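# Place ice-cream cone on its side in the basket

## Task

Put the ice-cream cone lying on its side inside the white basket, with the pointed end of the wafer aimed at the basket end that is on the robot's right. Nothing else may go into the basket. The basket, the cupcake and the cake must stay about where they were. At the end neither hand may be in contact with anything on the mat.

## Robot and tools

Robot: two arms, left_arm and right_arm, each ending in a five-finger hand (right_arm a right hand, left_arm its mirror-image left hand). Calibrated bases in the scene frame: left_arm at (+0.038, +0.225, +0.036) m, quat_wxyz (+1.000, 0, 0, -0.012); right_arm at (-0.030, -0.353, +0.019) m, quat_wxyz (+1.000, 0, 0, +0.006). A post stands behind the arms. Loose objects may occasionally get a small push from outside.

Scene frame: origin at table-top height, halfway between the nominal bases; +x out over the table, +y toward left_arm, +z up. Reported hand positions (m), orientations (quat_wxyz), velocities and targets use this frame. Readings can be a few cm off, more at long reach.

Hand point: a point fixed to the palm, 0.05 m in front of it and 0.15 m from the wrist face along the fingers. Its +z runs along straight fingers, +y out of the palm, +x across the palm away from the thumb on the right hand (toward the thumb on the left hand). Straight fingertips extend 0.06-0.07 m past the point along +z, their lines 0.06 m behind it along -y. A wrist bracket on the little-finger side can strike objects.

execute_actions(actions, cameras): actions is a list of actions; each action is a table of up to 15 rows, one per 1/30 s step; a short table repeats its last row up to step 15. Every row has 28 numbers in [-1, 1], both arms always included, in this order: left_arm dx, dy, dz, rx, ry, rz; left hand little, ring, middle, index, thumb_bend, thumb_turn, force_limit, speed; then the same 14 for right_arm and its hand. The six pose numbers are an offset, not a pose: counted from that arm's Hand target at the start of the action, along that Hand target's own axes, and every row is measured from that same start rather than from the previous row. 1.0 equals 0.6 m or 180 degrees; rx, ry, rz form one rotation vector. Six zeros asks nothing new of an arm (but does re-request its Hand target). Hand numbers are absolute targets: for fingers and thumb_bend -1 straight/open, +1 curled/closed; thumb_turn -1 beside the palm, +1 across in front of it. force_limit maps -1..+1 to about 0..10 N (0..15 N for the two thumb motors); speed rises from near 0 at -1 to full at +0.48 and stays full above. To keep a hand unchanged, resend its last carried-out eight numbers; if none yet, send hand_measured plus hand_force_limit and hand_speed. cameras: list of names, ["all"], or []; default is all images only when actions is empty.

move(target, speed, blend, blocking, cameras): target is one 28-number row or a list of up to 15 rows; pose numbers are offsets from each arm's Hand target at the move's start, in that target's axes, and every row in a list counts from that same start. Hand numbers are sent on reaching each target. speed: path top speed in m/s, 0.002 to 4.3, default 0.25 (turns up to twice that in rad/s); one value or one per target. blend: corner rounding in m, 0 = stop at each target. blocking=false returns after about 0.5 s while the move continues. Paths last at most 10 s and do not avoid obstacles. The result adds a move: line (done, off_target, moving, held, fault, plus limits such as paced or held).

wait(seconds 0 to 3600) lets time pass without new commands. stop brakes a running move. zoom_image(camera, region [x0, y0, x1, y1] in pixels, at most 504 by 504) enlarges part of the latest image of cam_high, cam_left_wrist or cam_right_wrist (each 672x504). show_instructions shows reference pages. finished_scene (scene 1) ends the scene permanently.

Results: end_effector_position and end_effector_quat_wxyz per arm; Hand target (last commanded pose after clipping, base for the next offset); joint positions, velocities and torques; per hand six values in motor order for hand_measured, hand_stopped_by (moving, target, force, stalled, fault) and hand_load_n (N at fingertip, positive when pushed open; near 0 means no grip), plus hand_force_limit and hand_speed. MOTOR HOT and FAULT lines warn of overheating or stops.

Behaviour: commanded orientation is clipped to 40 degrees from the measured one each step. Arms track loosely and often rest 1-3 cm (sometimes 5 cm) low or short; send the missing distance as a further offset. An arm blocked by something keeps pushing until commanded back past its hand point. Grips: with the thumb in front, the hand wraps objects about 0.035-0.065 m thick; thumb tip plus index pad can pinch light items up to about 0.08 m. Close at speed -0.94 or lower for a gentle grip; to open, send a target more open than hand_measured.

Avoid: dropping or tossing the cone, releasing it while moving, fast impacts with the basket, cupcake, cake or table, knocking anything off the table, pressing or closing one hand on the other arm, and long stretched or straining holds that heat motors.

Each tool is called after "Call:" as name([rows], argument=value, ...), one row to a line, values as JSON.

Reference images:

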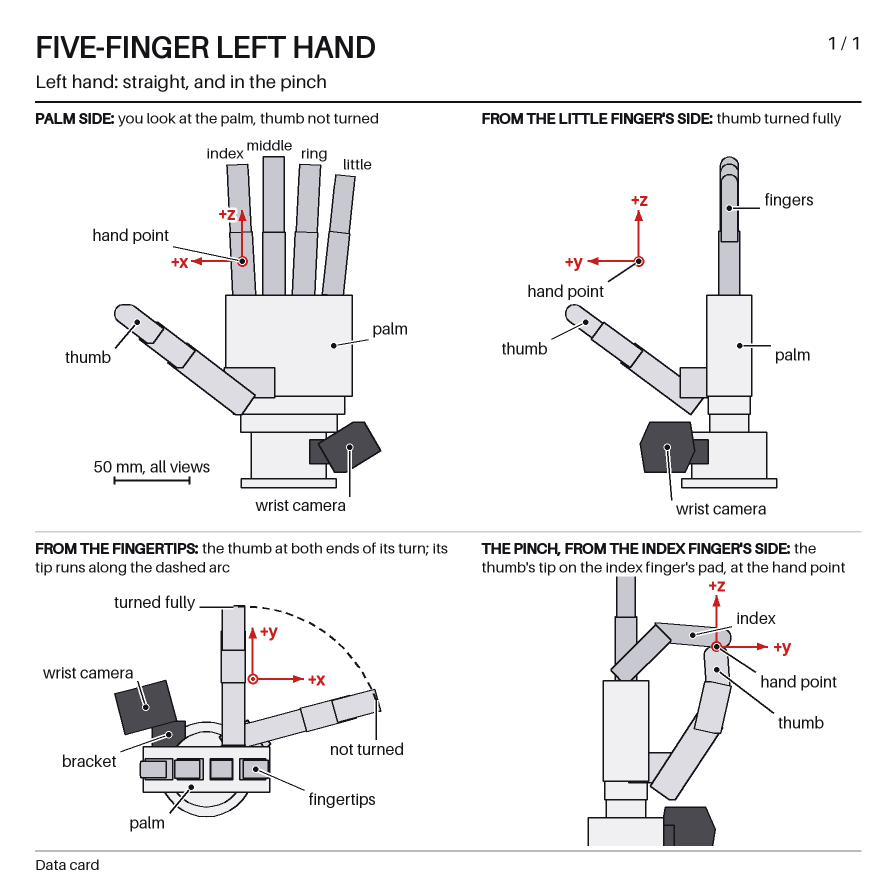

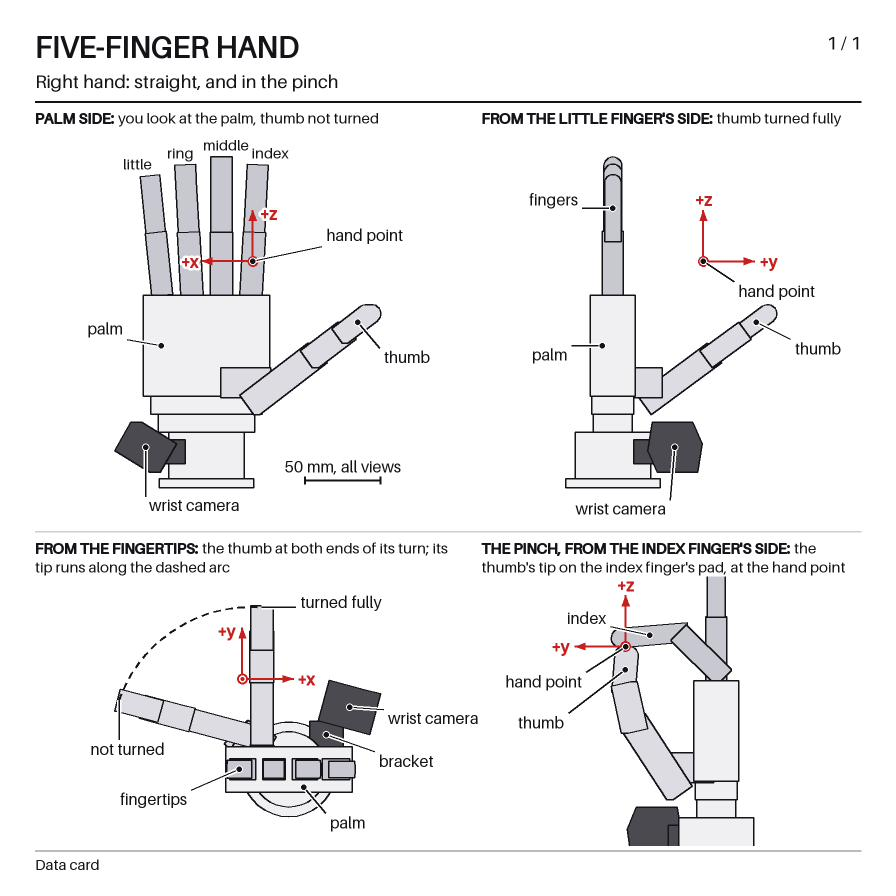

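## Session

Call:
execute_actions(actions=[])

Scene clock: 0.00 s.
left_arm: end_effector_position=(+0.1894, +0.1620, +0.2509) hand_measured=(-1.000, -1.000, -1.000, -1.000, -1.000, -1.000) hand_load_n=(+0.0, +0.0, +0.0, +0.0, +0.0, +0.0) hand_stopped_by=(target, target, target, target, target, target) hand_force_limit=0.00 hand_speed=-0.80 end_effector_quat_wxyz=(+0.234, -0.397, +0.868, -0.188) | right_arm: end_effector_position=(+0.6013, -0.3554, +0.1973) hand_measured=(-1.000, -1.000, -1.000, -1.000, -1.000, -1.000) hand_load_n=(+0.0, +0.0, +0.0, +0.0, +0.0, +0.0) hand_stopped_by=(target, target, target, target, target, target) hand_force_limit=0.00 hand_speed=-0.80 end_effector_quat_wxyz=(-0.064, -0.369, +0.649, -0.662)
Joint positions: left_arm=[-0.433 0.431 0.76 -1.302 -0.119 0.293] | right_arm=[0.282 1.841 1.409 -0.312 1.401 0.124]
Joint velocities: within noise
Joint torques (N m): no reading
Heat: left arm: hottest wrist yaw 28 °C; right arm: hottest shoulder 27 °C.
Hand target: left_arm +0.1929, +0.1603, +0.2612; +0.241, -0.396, +0.864, -0.197 | right_arm +0.6081, -0.3533, +0.2084; -0.054, -0.360, +0.652, -0.665

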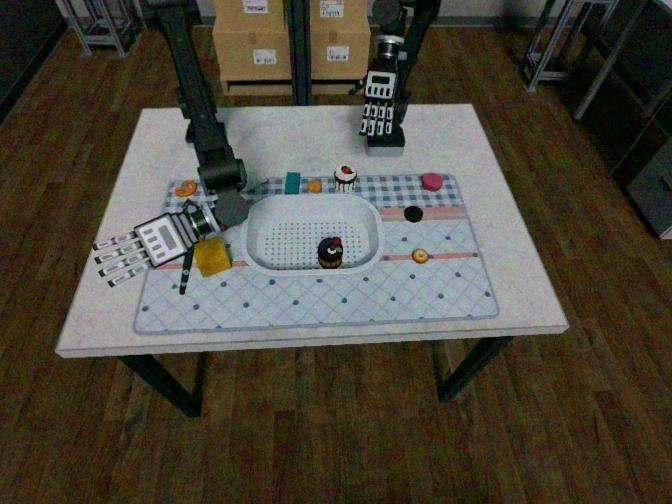

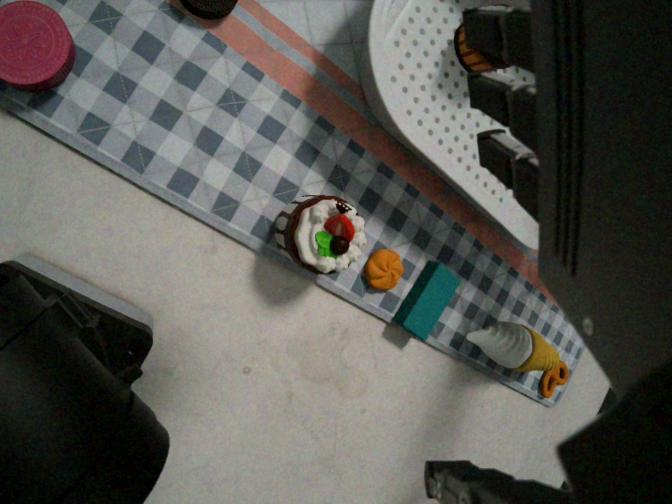

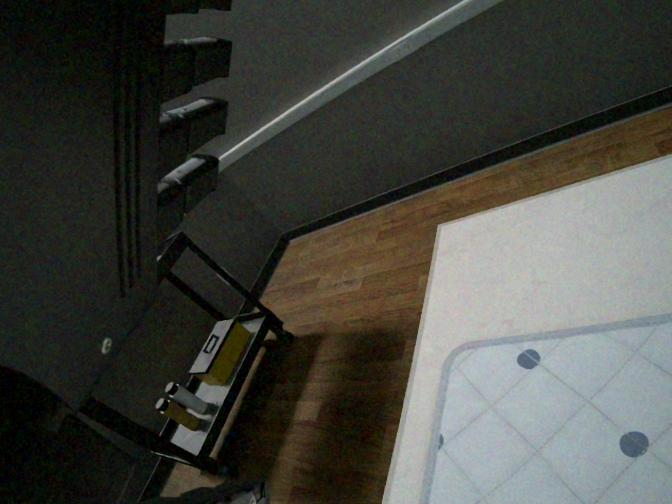

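Call:
move(target=[0,0,0,0,0,0,-1,-1,-1,-1,-1,-1,0,-0.8,0.3648,0.0930,-0.2725,-0.0848,-0.3709,0.0026,-1,-1,-1,-1,-1,1,0,-0.3], cameras=["all"])

Call:
zoom_image(camera="cam_left_wrist", region=[360, 240, 612, 429])

Scene clock: 57.87 s.
left_arm: end_effector_position=(+0.1894, +0.1620, +0.2509) hand_measured=(-1.000, -1.000, -1.000, -1.000, -1.000, -1.000) hand_load_n=(+0.0, +0.0, +0.0, +0.0, +0.0, +0.0) hand_stopped_by=(target, target, target, target, target, target) hand_force_limit=0.00 hand_speed=-0.80 end_effector_quat_wxyz=(+0.234, -0.397, +0.868, -0.188) | right_arm: end_effector_position=(+0.3534, -0.2960, +0.3014) hand_measured=(-1.000, -1.000, -1.000, -1.000, -1.000, +1.000) hand_load_n=(+0.0, +0.0, +0.0, +0.0, +0.0, +0.0) hand_stopped_by=(target, target, target, target, target, target) hand_force_limit=0.00 hand_speed=-0.30 end_effector_quat_wxyz=(-0.276, +0.651, -0.653, +0.271)
Joint positions: left_arm=[-0.433 0.431 0.76 -1.302 -0.119 0.293] | right_arm=[0.077 0.945 1.04 -0.873 0.059 0.068]
Joint torques (N m): left_arm=[0.5 1.79 9.96 1.22 -0.16 -0.1] | right_arm=[0.5 -4.72 10.44 0.85 0 0.03]
Heat: left arm: hottest elbow 28 °C; right arm: hottest shoulder 28 °C.
Hand target: left_arm +0.1929, +0.1603, +0.2612; +0.241, -0.396, +0.864, -0.197 | right_arm +0.3503, -0.3003, +0.3003; -0.271, +0.653, -0.654, +0.270
Off the commanded pose: left_arm 0.011 m, 1 deg | right_arm 0.005 m, 1 deg.
move: done
cam_right_wrist: T_world_to_cam=[[-0.68785, -0.21627, -0.69288, 0.38542], [-0.47345, 0.85724, 0.20245, 0.36298], [0.55018, 0.4673, -0.69205, 0.2697]] pos_world=[0.28858, -0.35384, 0.38021]

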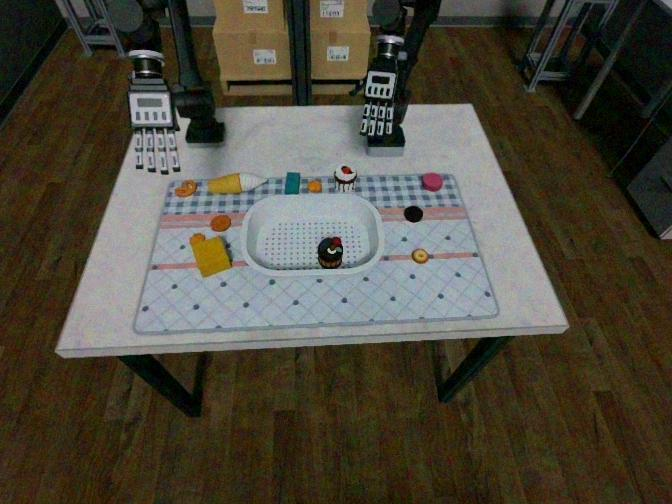

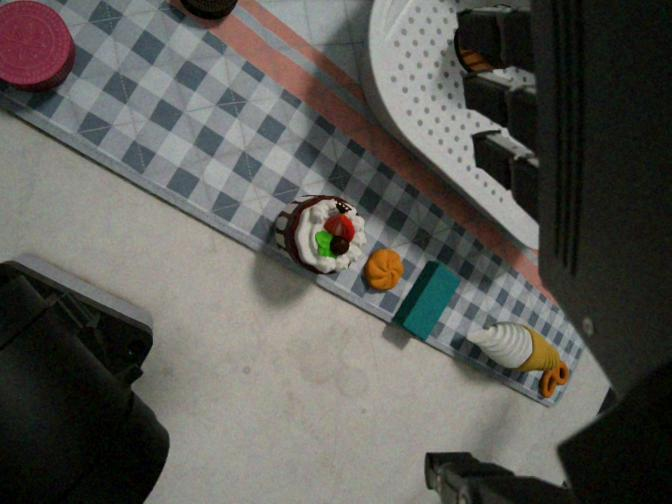

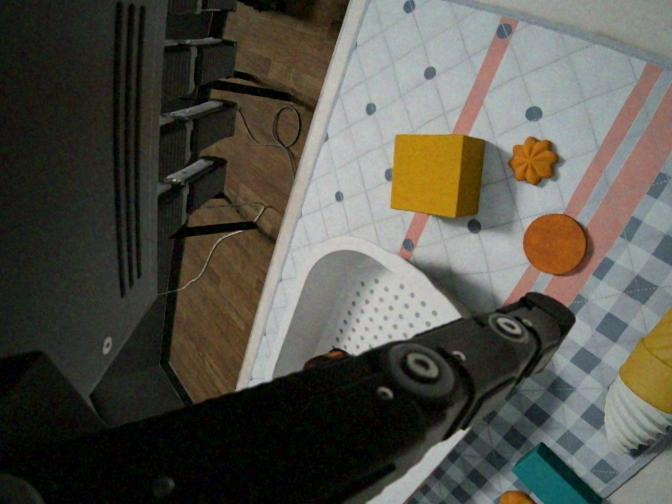

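Scaled by 2.000 from the camera's image (finer frame: 960x720).

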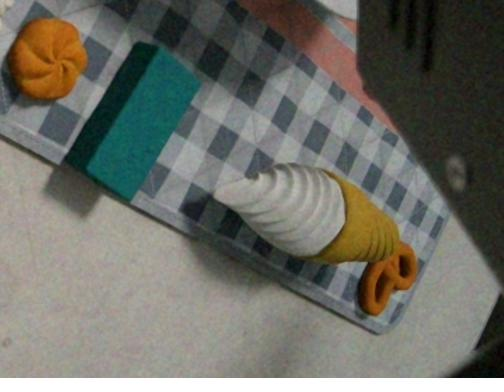

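Call:
zoom_image(camera="cam_high", region=[150, 130, 402, 319])

Call:
zoom_image(camera="cam_right_wrist", region=[420, 200, 672, 504])

Scaled by 2.000.

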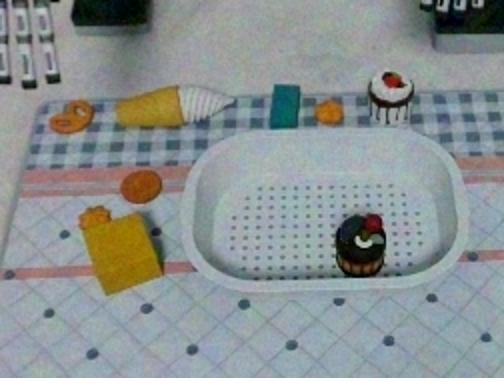

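Scaled by 1.658 from the camera's image (finer frame: 960x720).

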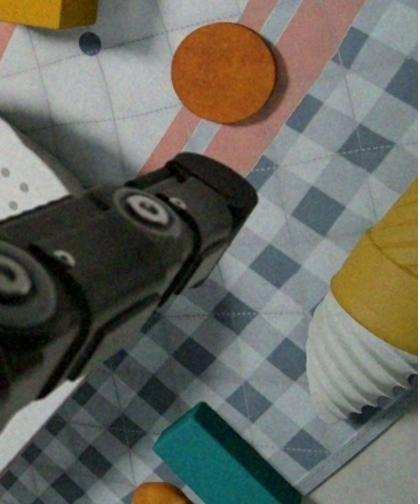

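Call:
move(target=[0,0,0,0,0,0,-1,-1,-1,-1,-1,-1,0,-0.8,-0.1833,0.3241,0.0295,0,-0.0157,-0.0157,-0.4,-0.4,-0.4,-0.4,-1,1,0,-0.3], cameras=["all"])

Call:
zoom_image(camera="cam_high", region=[120, 110, 372, 299])

Scene clock: 92.17 s.
left_arm: end_effector_position=(+0.1894, +0.1620, +0.2509) hand_measured=(-1.000, -1.000, -1.000, -1.000, -1.000, -1.000) hand_load_n=(+0.0, +0.0, +0.0, +0.0, +0.0, +0.0) hand_stopped_by=(target, target, target, target, target, target) hand_force_limit=0.00 hand_speed=-0.80 end_effector_quat_wxyz=(+0.234, -0.397, +0.868, -0.188) | right_arm: end_effector_position=(+0.2217, -0.1968, +0.1449) hand_measured=(-0.400, -0.400, -0.400, -0.400, -1.000, +1.000) hand_load_n=(+0.0, +0.0, +0.0, +0.0, +0.0, +0.0) hand_stopped_by=(target, target, target, target, target, target) hand_force_limit=0.00 hand_speed=-0.30 end_effector_quat_wxyz=(-0.267, +0.680, -0.632, +0.260)
Joint positions: left_arm=[-0.433 0.431 0.76 -1.302 -0.119 0.293] | right_arm=[0.636 0.718 0.549 -0.731 0.401 0.434]
Joint torques (N m): left_arm=[0.5 1.79 9.96 1.22 -0.16 -0.1] | right_arm=[2.08 -1.55 10.69 1.78 0.46 0.2]
Heat: left arm: hottest elbow 29 °C; right arm: hottest elbow 29 °C.
Hand target: left_arm +0.1929, +0.1603, +0.2612; +0.241, -0.396, +0.864, -0.197 | right_arm +0.2254, -0.1899, +0.1504; -0.280, +0.675, -0.631, +0.261
Off the commanded pose: left_arm 0.011 m, 1 deg | right_arm 0.010 m, 2 deg.
move: done
cam_right_wrist: T_world_to_cam=[[-0.69126, -0.27877, -0.66667, 0.19246], [-0.52374, 0.82892, 0.19643, 0.25368], [0.49786, 0.48495, -0.719, 0.20644]] pos_world=[0.16313, -0.25674, 0.22691]

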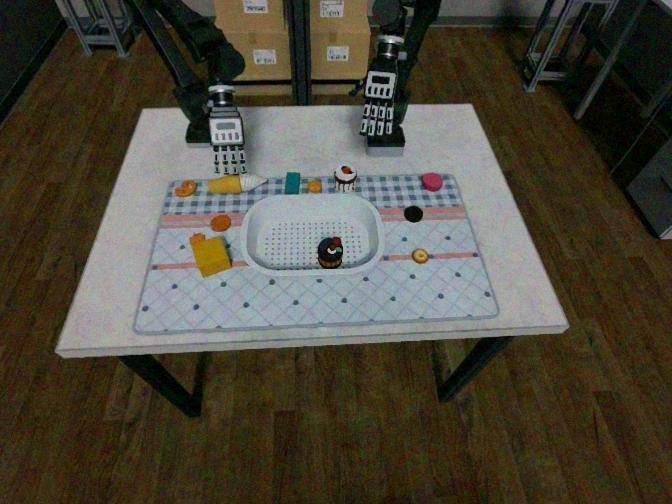

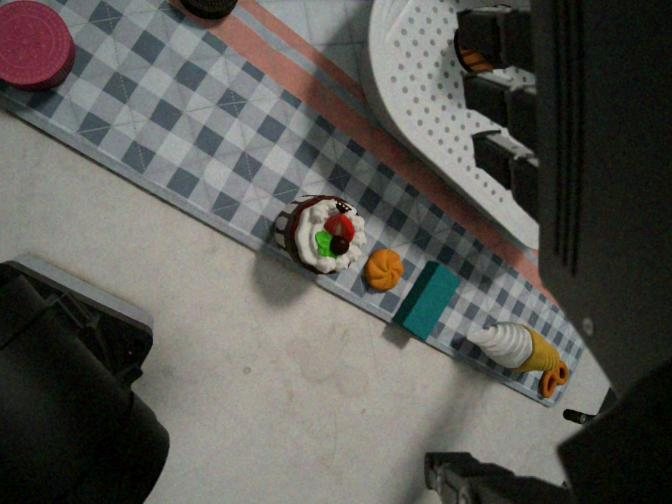

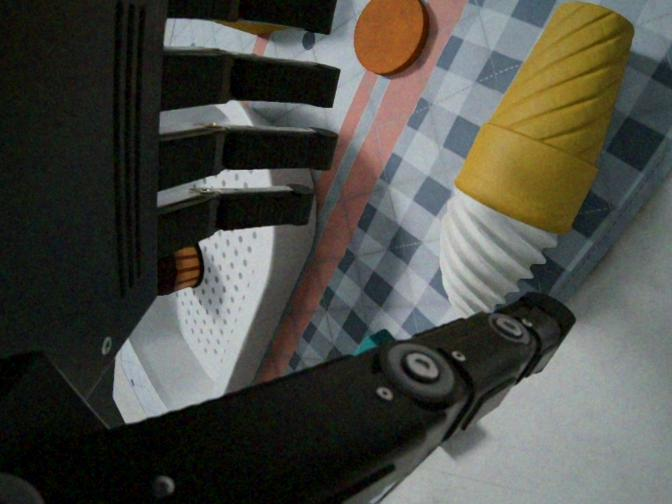

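Scaled by 2.000.

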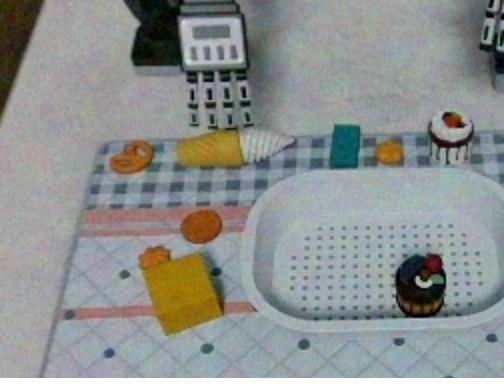

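Call:
zoom_image(camera="cam_right_wrist", region=[400, 230, 652, 419])

Scaled by 2.000 from the camera's image (finer frame: 960x720).

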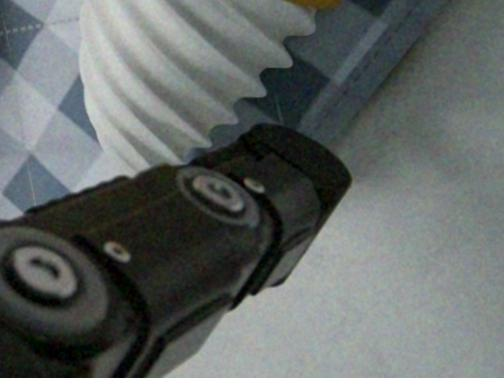

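Call:
move(target=[0,0,0,0,0,0,-1,-1,-1,-1,-1,-1,0,-0.8,0.0375,0.0888,0.0653,0,0,0,-0.4,-0.4,-0.4,-0.4,-1,1,0,-0.3], cameras=["cam_right_wrist","cam_high","cam_left_wrist"], speed=0.12)

Call:
zoom_image(camera="cam_high", region=[150, 120, 318, 246])

Call:
zoom_image(camera="cam_left_wrist", region=[420, 280, 672, 469])

Scene clock: 119.77 s.
left_arm: end_effector_position=(+0.1894, +0.1620, +0.2509) hand_measured=(-1.000, -1.000, -1.000, -1.000, -1.000, -1.000) hand_load_n=(+0.0, +0.0, +0.0, +0.0, +0.0, +0.0) hand_stopped_by=(target, target, target, target, target, target) hand_force_limit=0.00 hand_speed=-0.80 end_effector_quat_wxyz=(+0.234, -0.397, +0.868, -0.188) | right_arm: end_effector_position=(+0.2111, -0.2134, +0.0799) hand_measured=(-0.400, -0.400, -0.400, -0.400, -1.000, +1.000) hand_load_n=(+0.0, +0.0, +0.0, +0.0, +0.0, +0.0) hand_stopped_by=(target, target, target, target, target, target) hand_force_limit=0.00 hand_speed=-0.30 end_effector_quat_wxyz=(-0.270, +0.680, -0.631, +0.257)
Joint positions: left_arm=[-0.433 0.431 0.76 -1.302 -0.119 0.293] | right_arm=[0.589 0.706 0.366 -0.543 0.363 0.396]
Joint torques (N m): left_arm=[0.56 1.73 9.98 1.24 -0.16 -0.1] | right_arm=[0.38 -1.73 10.02 1.8 0.19 -0.02]
Heat: left arm: hottest elbow 30 °C; right arm: hottest elbow 31 °C.
Hand target: left_arm +0.1929, +0.1603, +0.2612; +0.241, -0.396, +0.864, -0.197 | right_arm +0.2171, -0.2130, +0.0851; -0.280, +0.675, -0.631, +0.261
Off the commanded pose: left_arm 0.011 m, 1 deg | right_arm 0.008 m, 1 deg.
move: done
cam_right_wrist: T_world_to_cam=[[-0.6912, -0.27621, -0.66779, 0.13784], [-0.52692, 0.82503, 0.20415, 0.27395], [0.49456, 0.49298, -0.71581, 0.17529]] pos_world=[0.15294, -0.27436, 0.1616]

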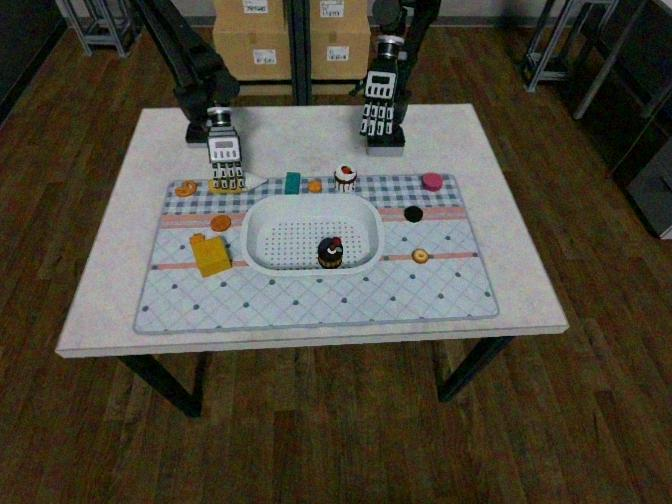

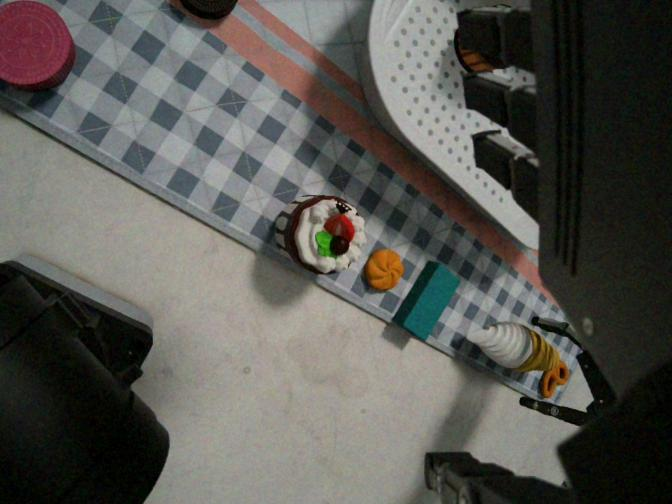

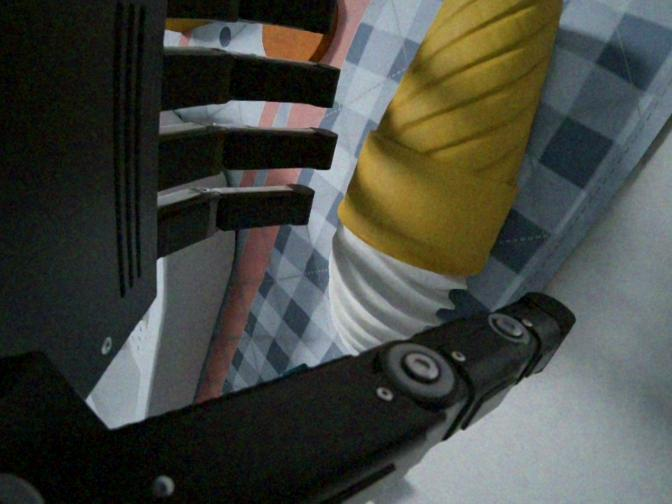

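Scaled by 3.000.

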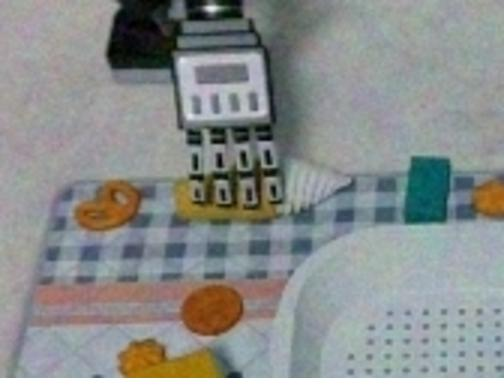

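Scaled by 2.000 from the camera's image (finer frame: 960x720).

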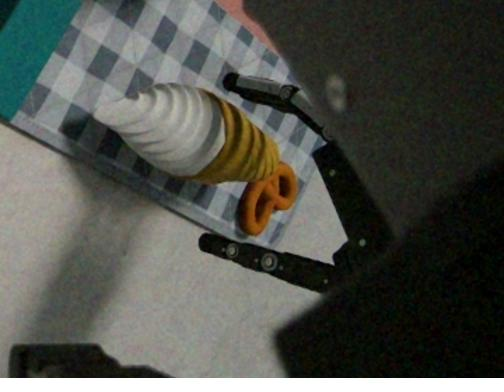

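Call:
move(target=[0,0,0,0,0,0,-1,-1,-1,-1,-1,-1,0,-0.8,0,0.01767,0.01767,0,0,0,-0.4,-0.4,-0.4,-0.4,-1,1,0,-0.3], cameras=["cam_right_wrist","cam_high","cam_left_wrist"], speed=0.1)

Call:
zoom_image(camera="cam_high", region=[180, 140, 292, 224])

Call:
zoom_image(camera="cam_left_wrist", region=[420, 280, 672, 469])

Scene clock: 148.80 s.
left_arm: end_effector_position=(+0.1894, +0.1620, +0.2509) hand_measured=(-1.000, -1.000, -1.000, -1.000, -1.000, -1.000) hand_load_n=(+0.0, +0.0, +0.0, +0.0, -0.5, +0.0) hand_stopped_by=(target, target, target, target, target, target) hand_force_limit=0.00 hand_speed=-0.80 end_effector_quat_wxyz=(+0.234, -0.397, +0.868, -0.188) | right_arm: end_effector_position=(+0.2122, -0.2126, +0.0690) hand_measured=(-0.400, -0.400, -0.400, -0.400, -1.000, +1.000) hand_load_n=(+0.0, +0.0, +0.0, +0.0, +0.0, +0.0) hand_stopped_by=(target, target, target, target, target, target) hand_force_limit=0.00 hand_speed=-0.30 end_effector_quat_wxyz=(-0.276, +0.678, -0.631, +0.258)
Joint positions: left_arm=[-0.433 0.431 0.76 -1.302 -0.119 0.293] | right_arm=[0.589 0.72 0.334 -0.483 0.362 0.395]
Joint torques (N m): left_arm=[0.5 1.79 9.98 1.22 -0.16 -0.1] | right_arm=[0.38 -0.56 9.78 1.87 0.18 0.02]
Heat: left arm: hottest elbow 30 °C; right arm: hottest elbow 29 °C.
Hand target: left_arm +0.1929, +0.1603, +0.2612; +0.241, -0.396, +0.864, -0.197 | right_arm +0.2169, -0.2131, +0.0700; -0.280, +0.675, -0.631, +0.261
Off the commanded pose: left_arm 0.011 m, 1 deg | right_arm 0.005 m, 1 deg.
move: done
cam_right_wrist: T_world_to_cam=[[-0.68285, -0.27128, -0.67832, 0.13154], [-0.53004, 0.82296, 0.20445, 0.27631], [0.50277, 0.49914, -0.70575, 0.16539]] pos_world=[0.15313, -0.27426, 0.14946]

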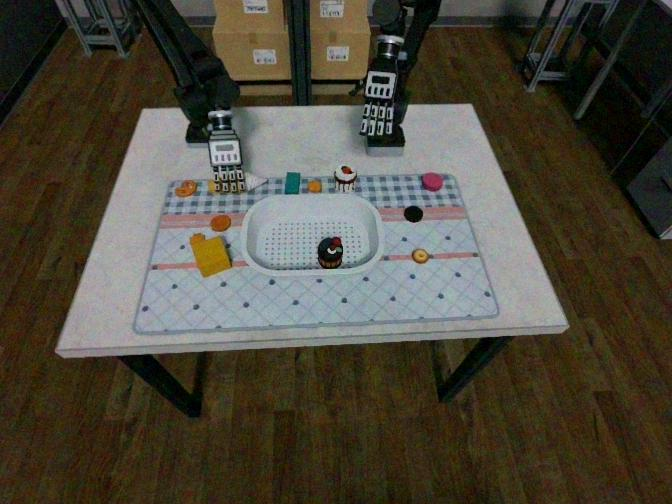

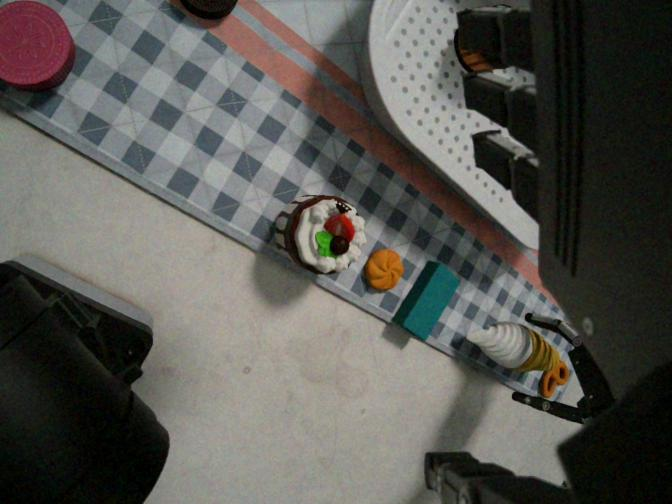

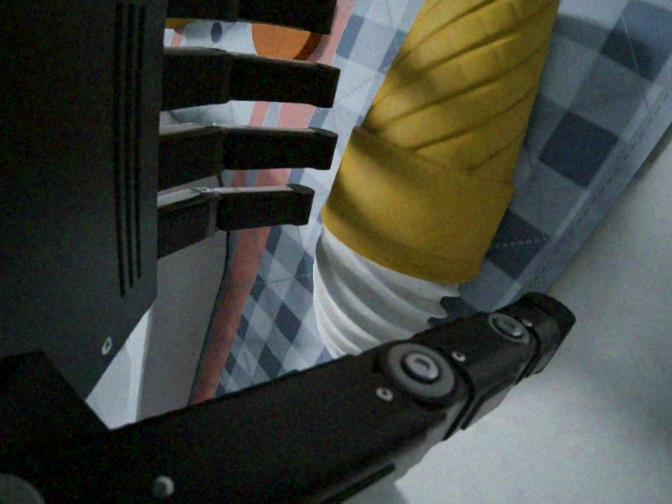

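Scaled by 4.500.

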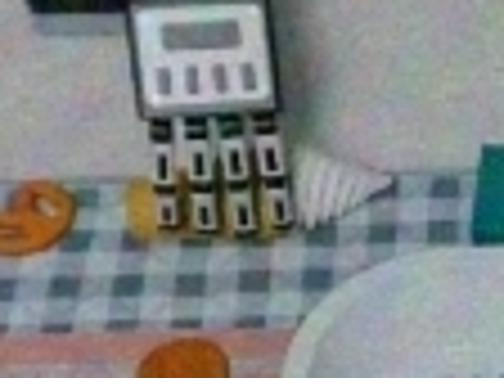

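Scaled by 2.000 from the camera's image (finer frame: 960x720).

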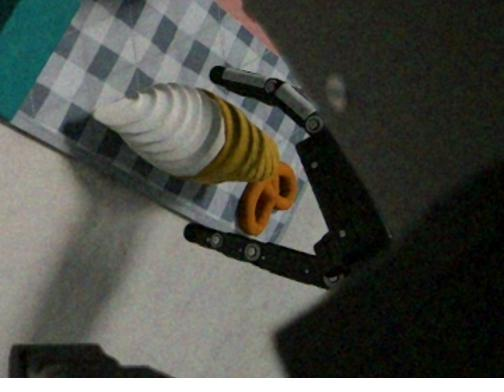

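Call:
move(target=[0,0,0,0,0,0,-1,-1,-1,-1,-1,-1,0,-0.8,0.0078,0.011,0.0338,0,0,0,-0.4,-0.4,-0.4,-0.4,-1,1,0,-0.3], cameras=["cam_right_wrist","cam_high","cam_left_wrist"], speed=0.06)

Call:
zoom_image(camera="cam_high", region=[180, 140, 292, 224])

Call:
zoom_image(camera="cam_left_wrist", region=[420, 280, 672, 469])

Scene clock: 160.00 s.
left_arm: end_effector_position=(+0.1894, +0.1620, +0.2509) hand_measured=(-1.000, -1.000, -1.000, -1.000, -1.000, -1.000) hand_load_n=(+0.0, +0.0, +0.0, +0.0, +0.0, +0.0) hand_stopped_by=(target, target, target, target, target, target) hand_force_limit=0.00 hand_speed=-0.80 end_effector_quat_wxyz=(+0.234, -0.397, +0.868, -0.188) | right_arm: end_effector_position=(+0.2227, -0.2159, +0.0509) hand_measured=(-0.400, -0.400, -0.400, -0.400, -1.000, +1.000) hand_load_n=(+0.0, +0.0, +0.0, +0.0, +0.0, +0.0) hand_stopped_by=(target, target, target, target, target, target) hand_force_limit=0.00 hand_speed=-0.30 end_effector_quat_wxyz=(-0.277, +0.677, -0.631, +0.258)
Joint positions: left_arm=[-0.433 0.431 0.76 -1.302 -0.119 0.293] | right_arm=[0.543 0.793 0.304 -0.366 0.332 0.359]
Joint torques (N m): left_arm=[0.5 1.85 9.98 1.21 -0.16 -0.1] | right_arm=[0.44 -0.97 9.28 1.84 0.16 0.02]
Heat: left arm: hottest elbow 30 °C; right arm: hottest elbow 30 °C.
Hand target: left_arm +0.1929, +0.1603, +0.2612; +0.241, -0.396, +0.864, -0.197 | right_arm +0.2270, -0.2170, +0.0511; -0.280, +0.675, -0.631, +0.261
Off the commanded pose: left_arm 0.011 m, 1 deg | right_arm 0.004 m, 1 deg.
move: done
cam_right_wrist: T_world_to_cam=[[-0.68224, -0.26984, -0.67951, 0.12576], [-0.52998, 0.82277, 0.20538, 0.28818], [0.50365, 0.50024, -0.70434, 0.14892]] pos_world=[0.16353, -0.27767, 0.13116]

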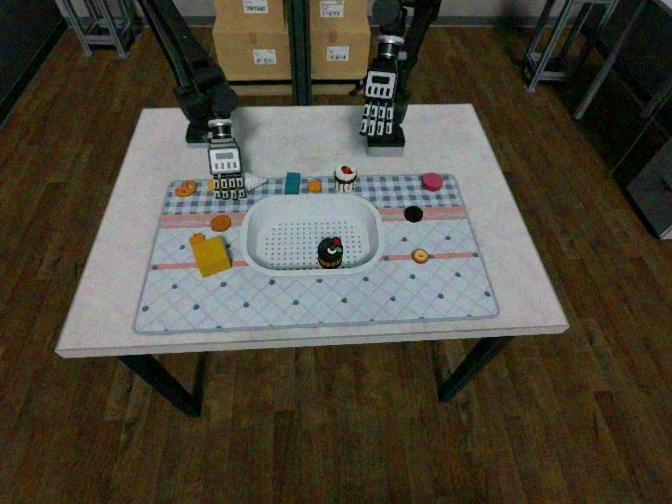

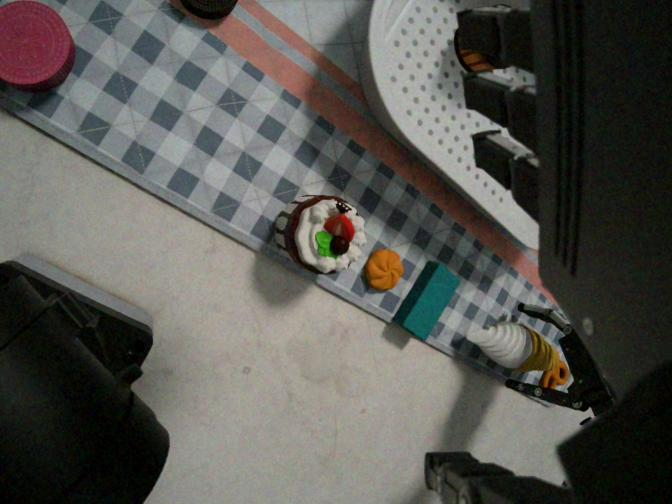

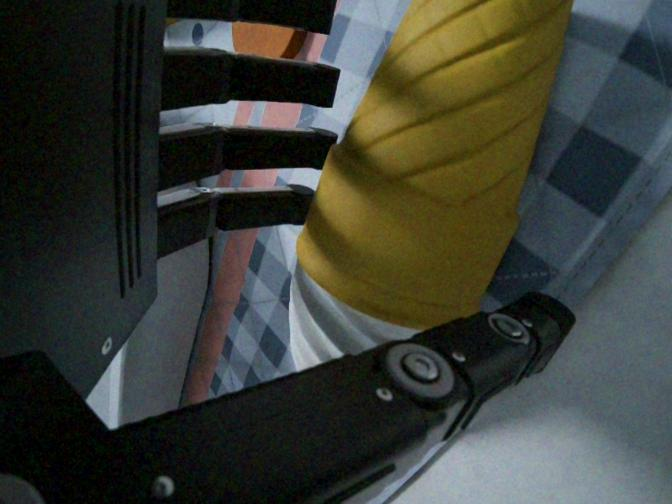

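Scaled by 4.500.

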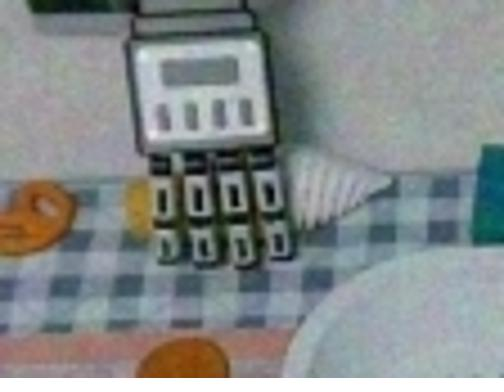

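Scaled by 2.000 from the camera's image (finer frame: 960x720).

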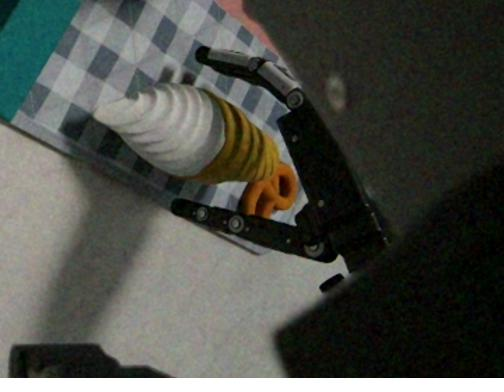

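Call:
move(target=[0,0,0,0,0,0,-1,-1,-1,-1,-1,-1,0,-0.8,0.0259,-0.0058,0.0105,0,0,0,-0.4,-0.4,-0.4,-0.4,-1,1,0,-0.3], cameras=["cam_right_wrist","cam_high","cam_left_wrist"], speed=0.06)

Call:
zoom_image(camera="cam_high", region=[180, 140, 292, 224])

Call:
zoom_image(camera="cam_left_wrist", region=[420, 280, 672, 469])

Scene clock: 180.50 s.
left_arm: end_effector_position=(+0.1894, +0.1620, +0.2509) hand_measured=(-1.000, -1.000, -1.000, -1.000, -1.000, -1.000) hand_load_n=(+0.0, +0.0, -0.5, +0.0, +0.0, +0.0) hand_stopped_by=(target, target, target, target, target, target) hand_force_limit=0.00 hand_speed=-0.80 end_effector_quat_wxyz=(+0.234, -0.397, +0.868, -0.188) | right_arm: end_effector_position=(+0.2314, -0.2305, +0.0497) hand_measured=(-0.400, -0.400, -0.400, -0.400, -1.000, +1.000) hand_load_n=(+0.0, +0.0, +0.0, +0.0, +0.0, +0.0) hand_stopped_by=(target, target, target, target, target, target) hand_force_limit=0.00 hand_speed=-0.30 end_effector_quat_wxyz=(-0.278, +0.676, -0.631, +0.258)
Joint positions: left_arm=[-0.433 0.431 0.76 -1.302 -0.119 0.293] | right_arm=[0.453 0.794 0.297 -0.335 0.272 0.291]
Joint torques (N m): left_arm=[0.5 1.79 9.98 1.22 -0.16 -0.1] | right_arm=[0.44 -0.97 9.14 1.87 0.13 0.03]
Heat: left arm: hottest elbow 30 °C; right arm: hottest elbow 29 °C.
Hand target: left_arm +0.1929, +0.1603, +0.2612; +0.241, -0.396, +0.864, -0.197 | right_arm +0.2350, -0.2320, +0.0490; -0.280, +0.675, -0.631, +0.261
Off the commanded pose: left_arm 0.011 m, 1 deg | right_arm 0.004 m, 0 deg.
move: done
cam_right_wrist: T_world_to_cam=[[-0.6817, -0.26751, -0.68098, 0.12741], [-0.52905, 0.82314, 0.20626, 0.3049], [0.50536, 0.50088, -0.70266, 0.15068]] pos_world=[0.17202, -0.29236, 0.12975]

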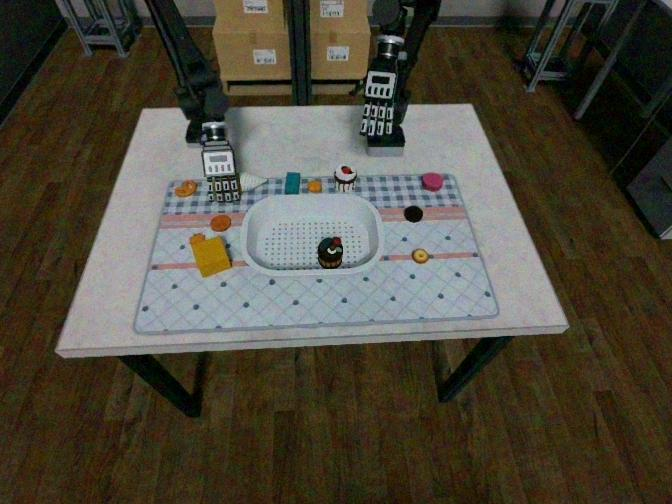

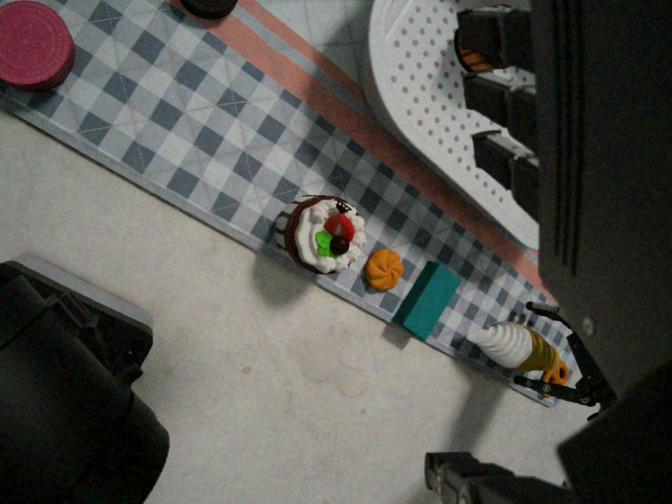

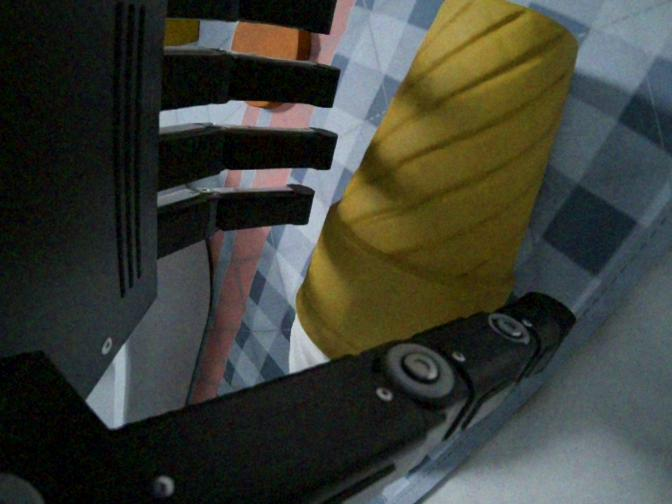

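Scaled by 4.500.

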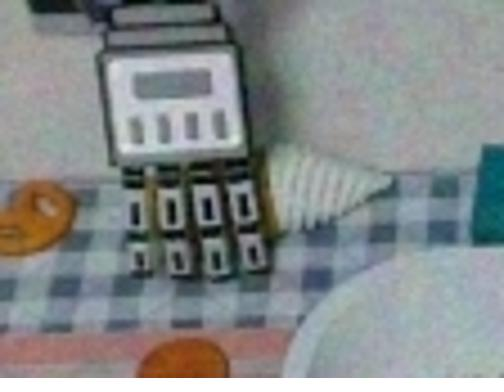

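Scaled by 2.000 from the camera's image (finer frame: 960x720).

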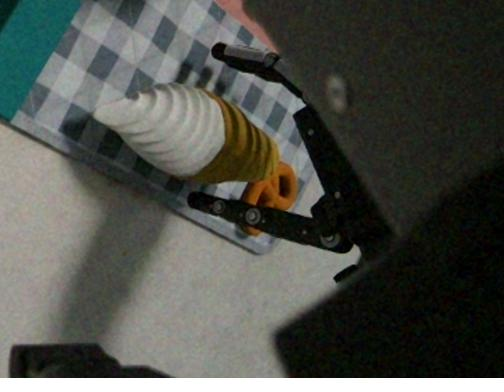

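Call:
move(target=[0,0,0,0,0,0,-1,-1,-1,-1,-1,-1,0,-0.8,0,0,0,0,0,0,0.0,0.0,-0.1,-0.1,-0.9,1,-0.6,-0.9], cameras=["cam_right_wrist","cam_high","cam_left_wrist"], speed=0.06)

Call:
zoom_image(camera="cam_left_wrist", region=[420, 280, 672, 469])

Scene clock: 189.83 s.
left_arm: end_effector_position=(+0.1894, +0.1620, +0.2509) hand_measured=(-1.000, -1.000, -1.000, -1.000, -1.000, -1.000) hand_load_n=(+0.0, +0.0, +0.0, +0.0, +0.0, +0.0) hand_stopped_by=(target, target, target, target, target, target) hand_force_limit=0.00 hand_speed=-0.80 end_effector_quat_wxyz=(+0.234, -0.397, +0.868, -0.188) | right_arm: end_effector_position=(+0.2313, -0.2304, +0.0497) hand_measured=(+0.000, +0.000, -0.100, -0.100, -0.900, +1.000) hand_load_n=(+0.0, +0.0, +0.0, +0.0, +1.0, +0.0) hand_stopped_by=(target, target, target, target, target, target) hand_force_limit=-0.60 hand_speed=-0.90 end_effector_quat_wxyz=(-0.278, +0.677, -0.631, +0.258)
Joint positions: left_arm=[-0.433 0.431 0.76 -1.302 -0.119 0.293] | right_arm=[0.453 0.794 0.297 -0.335 0.271 0.29]
Joint torques (N m): left_arm=[0.5 1.79 9.96 1.22 -0.16 -0.1] | right_arm=[0.5 -0.91 9.16 1.91 0.15 0.02]
Heat: left arm: hottest elbow 30 °C; right arm: hottest elbow 29 °C.
Hand target: left_arm +0.1929, +0.1603, +0.2612; +0.241, -0.396, +0.864, -0.197 | right_arm +0.2349, -0.2320, +0.0490; -0.280, +0.675, -0.631, +0.261
Off the commanded pose: left_arm 0.011 m, 1 deg | right_arm 0.004 m, 0 deg.
move: done
cam_right_wrist: T_world_to_cam=[[-0.68151, -0.26857, -0.68074, 0.12707], [-0.53029, 0.82229, 0.20648, 0.30476], [0.50431, 0.50171, -0.70282, 0.15107]] pos_world=[0.17202, -0.29227, 0.12975]

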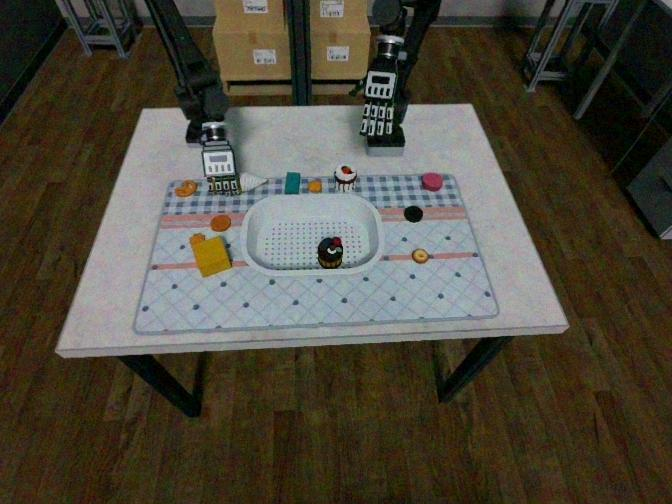

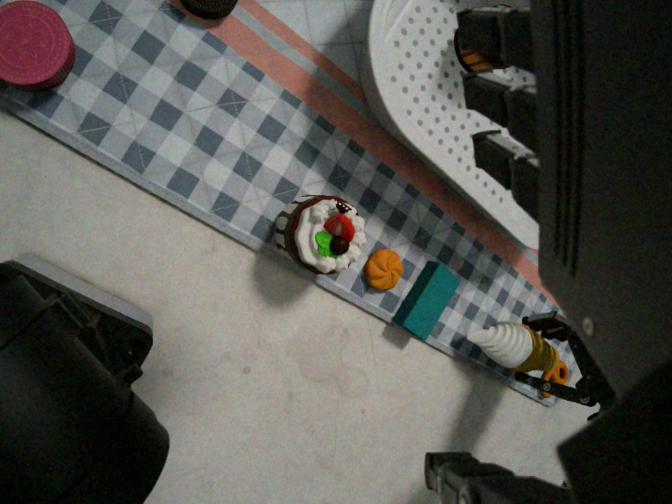

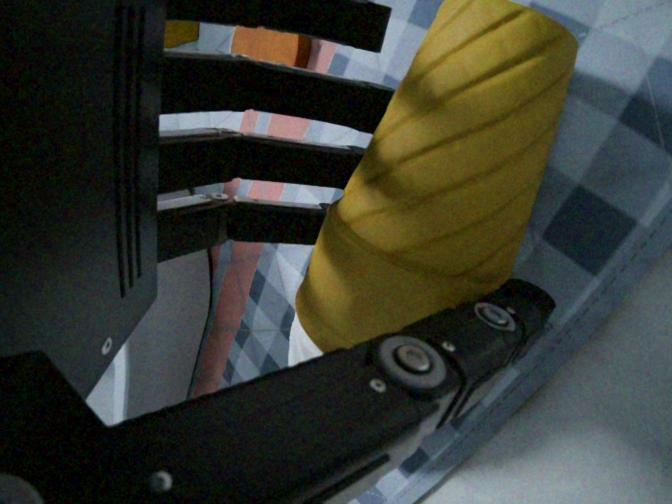

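Scaled by 2.000 from the camera's image (finer frame: 960x720).

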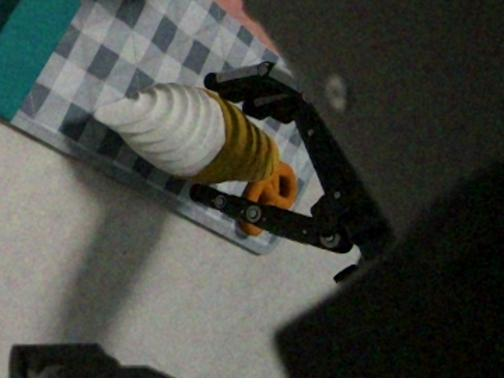

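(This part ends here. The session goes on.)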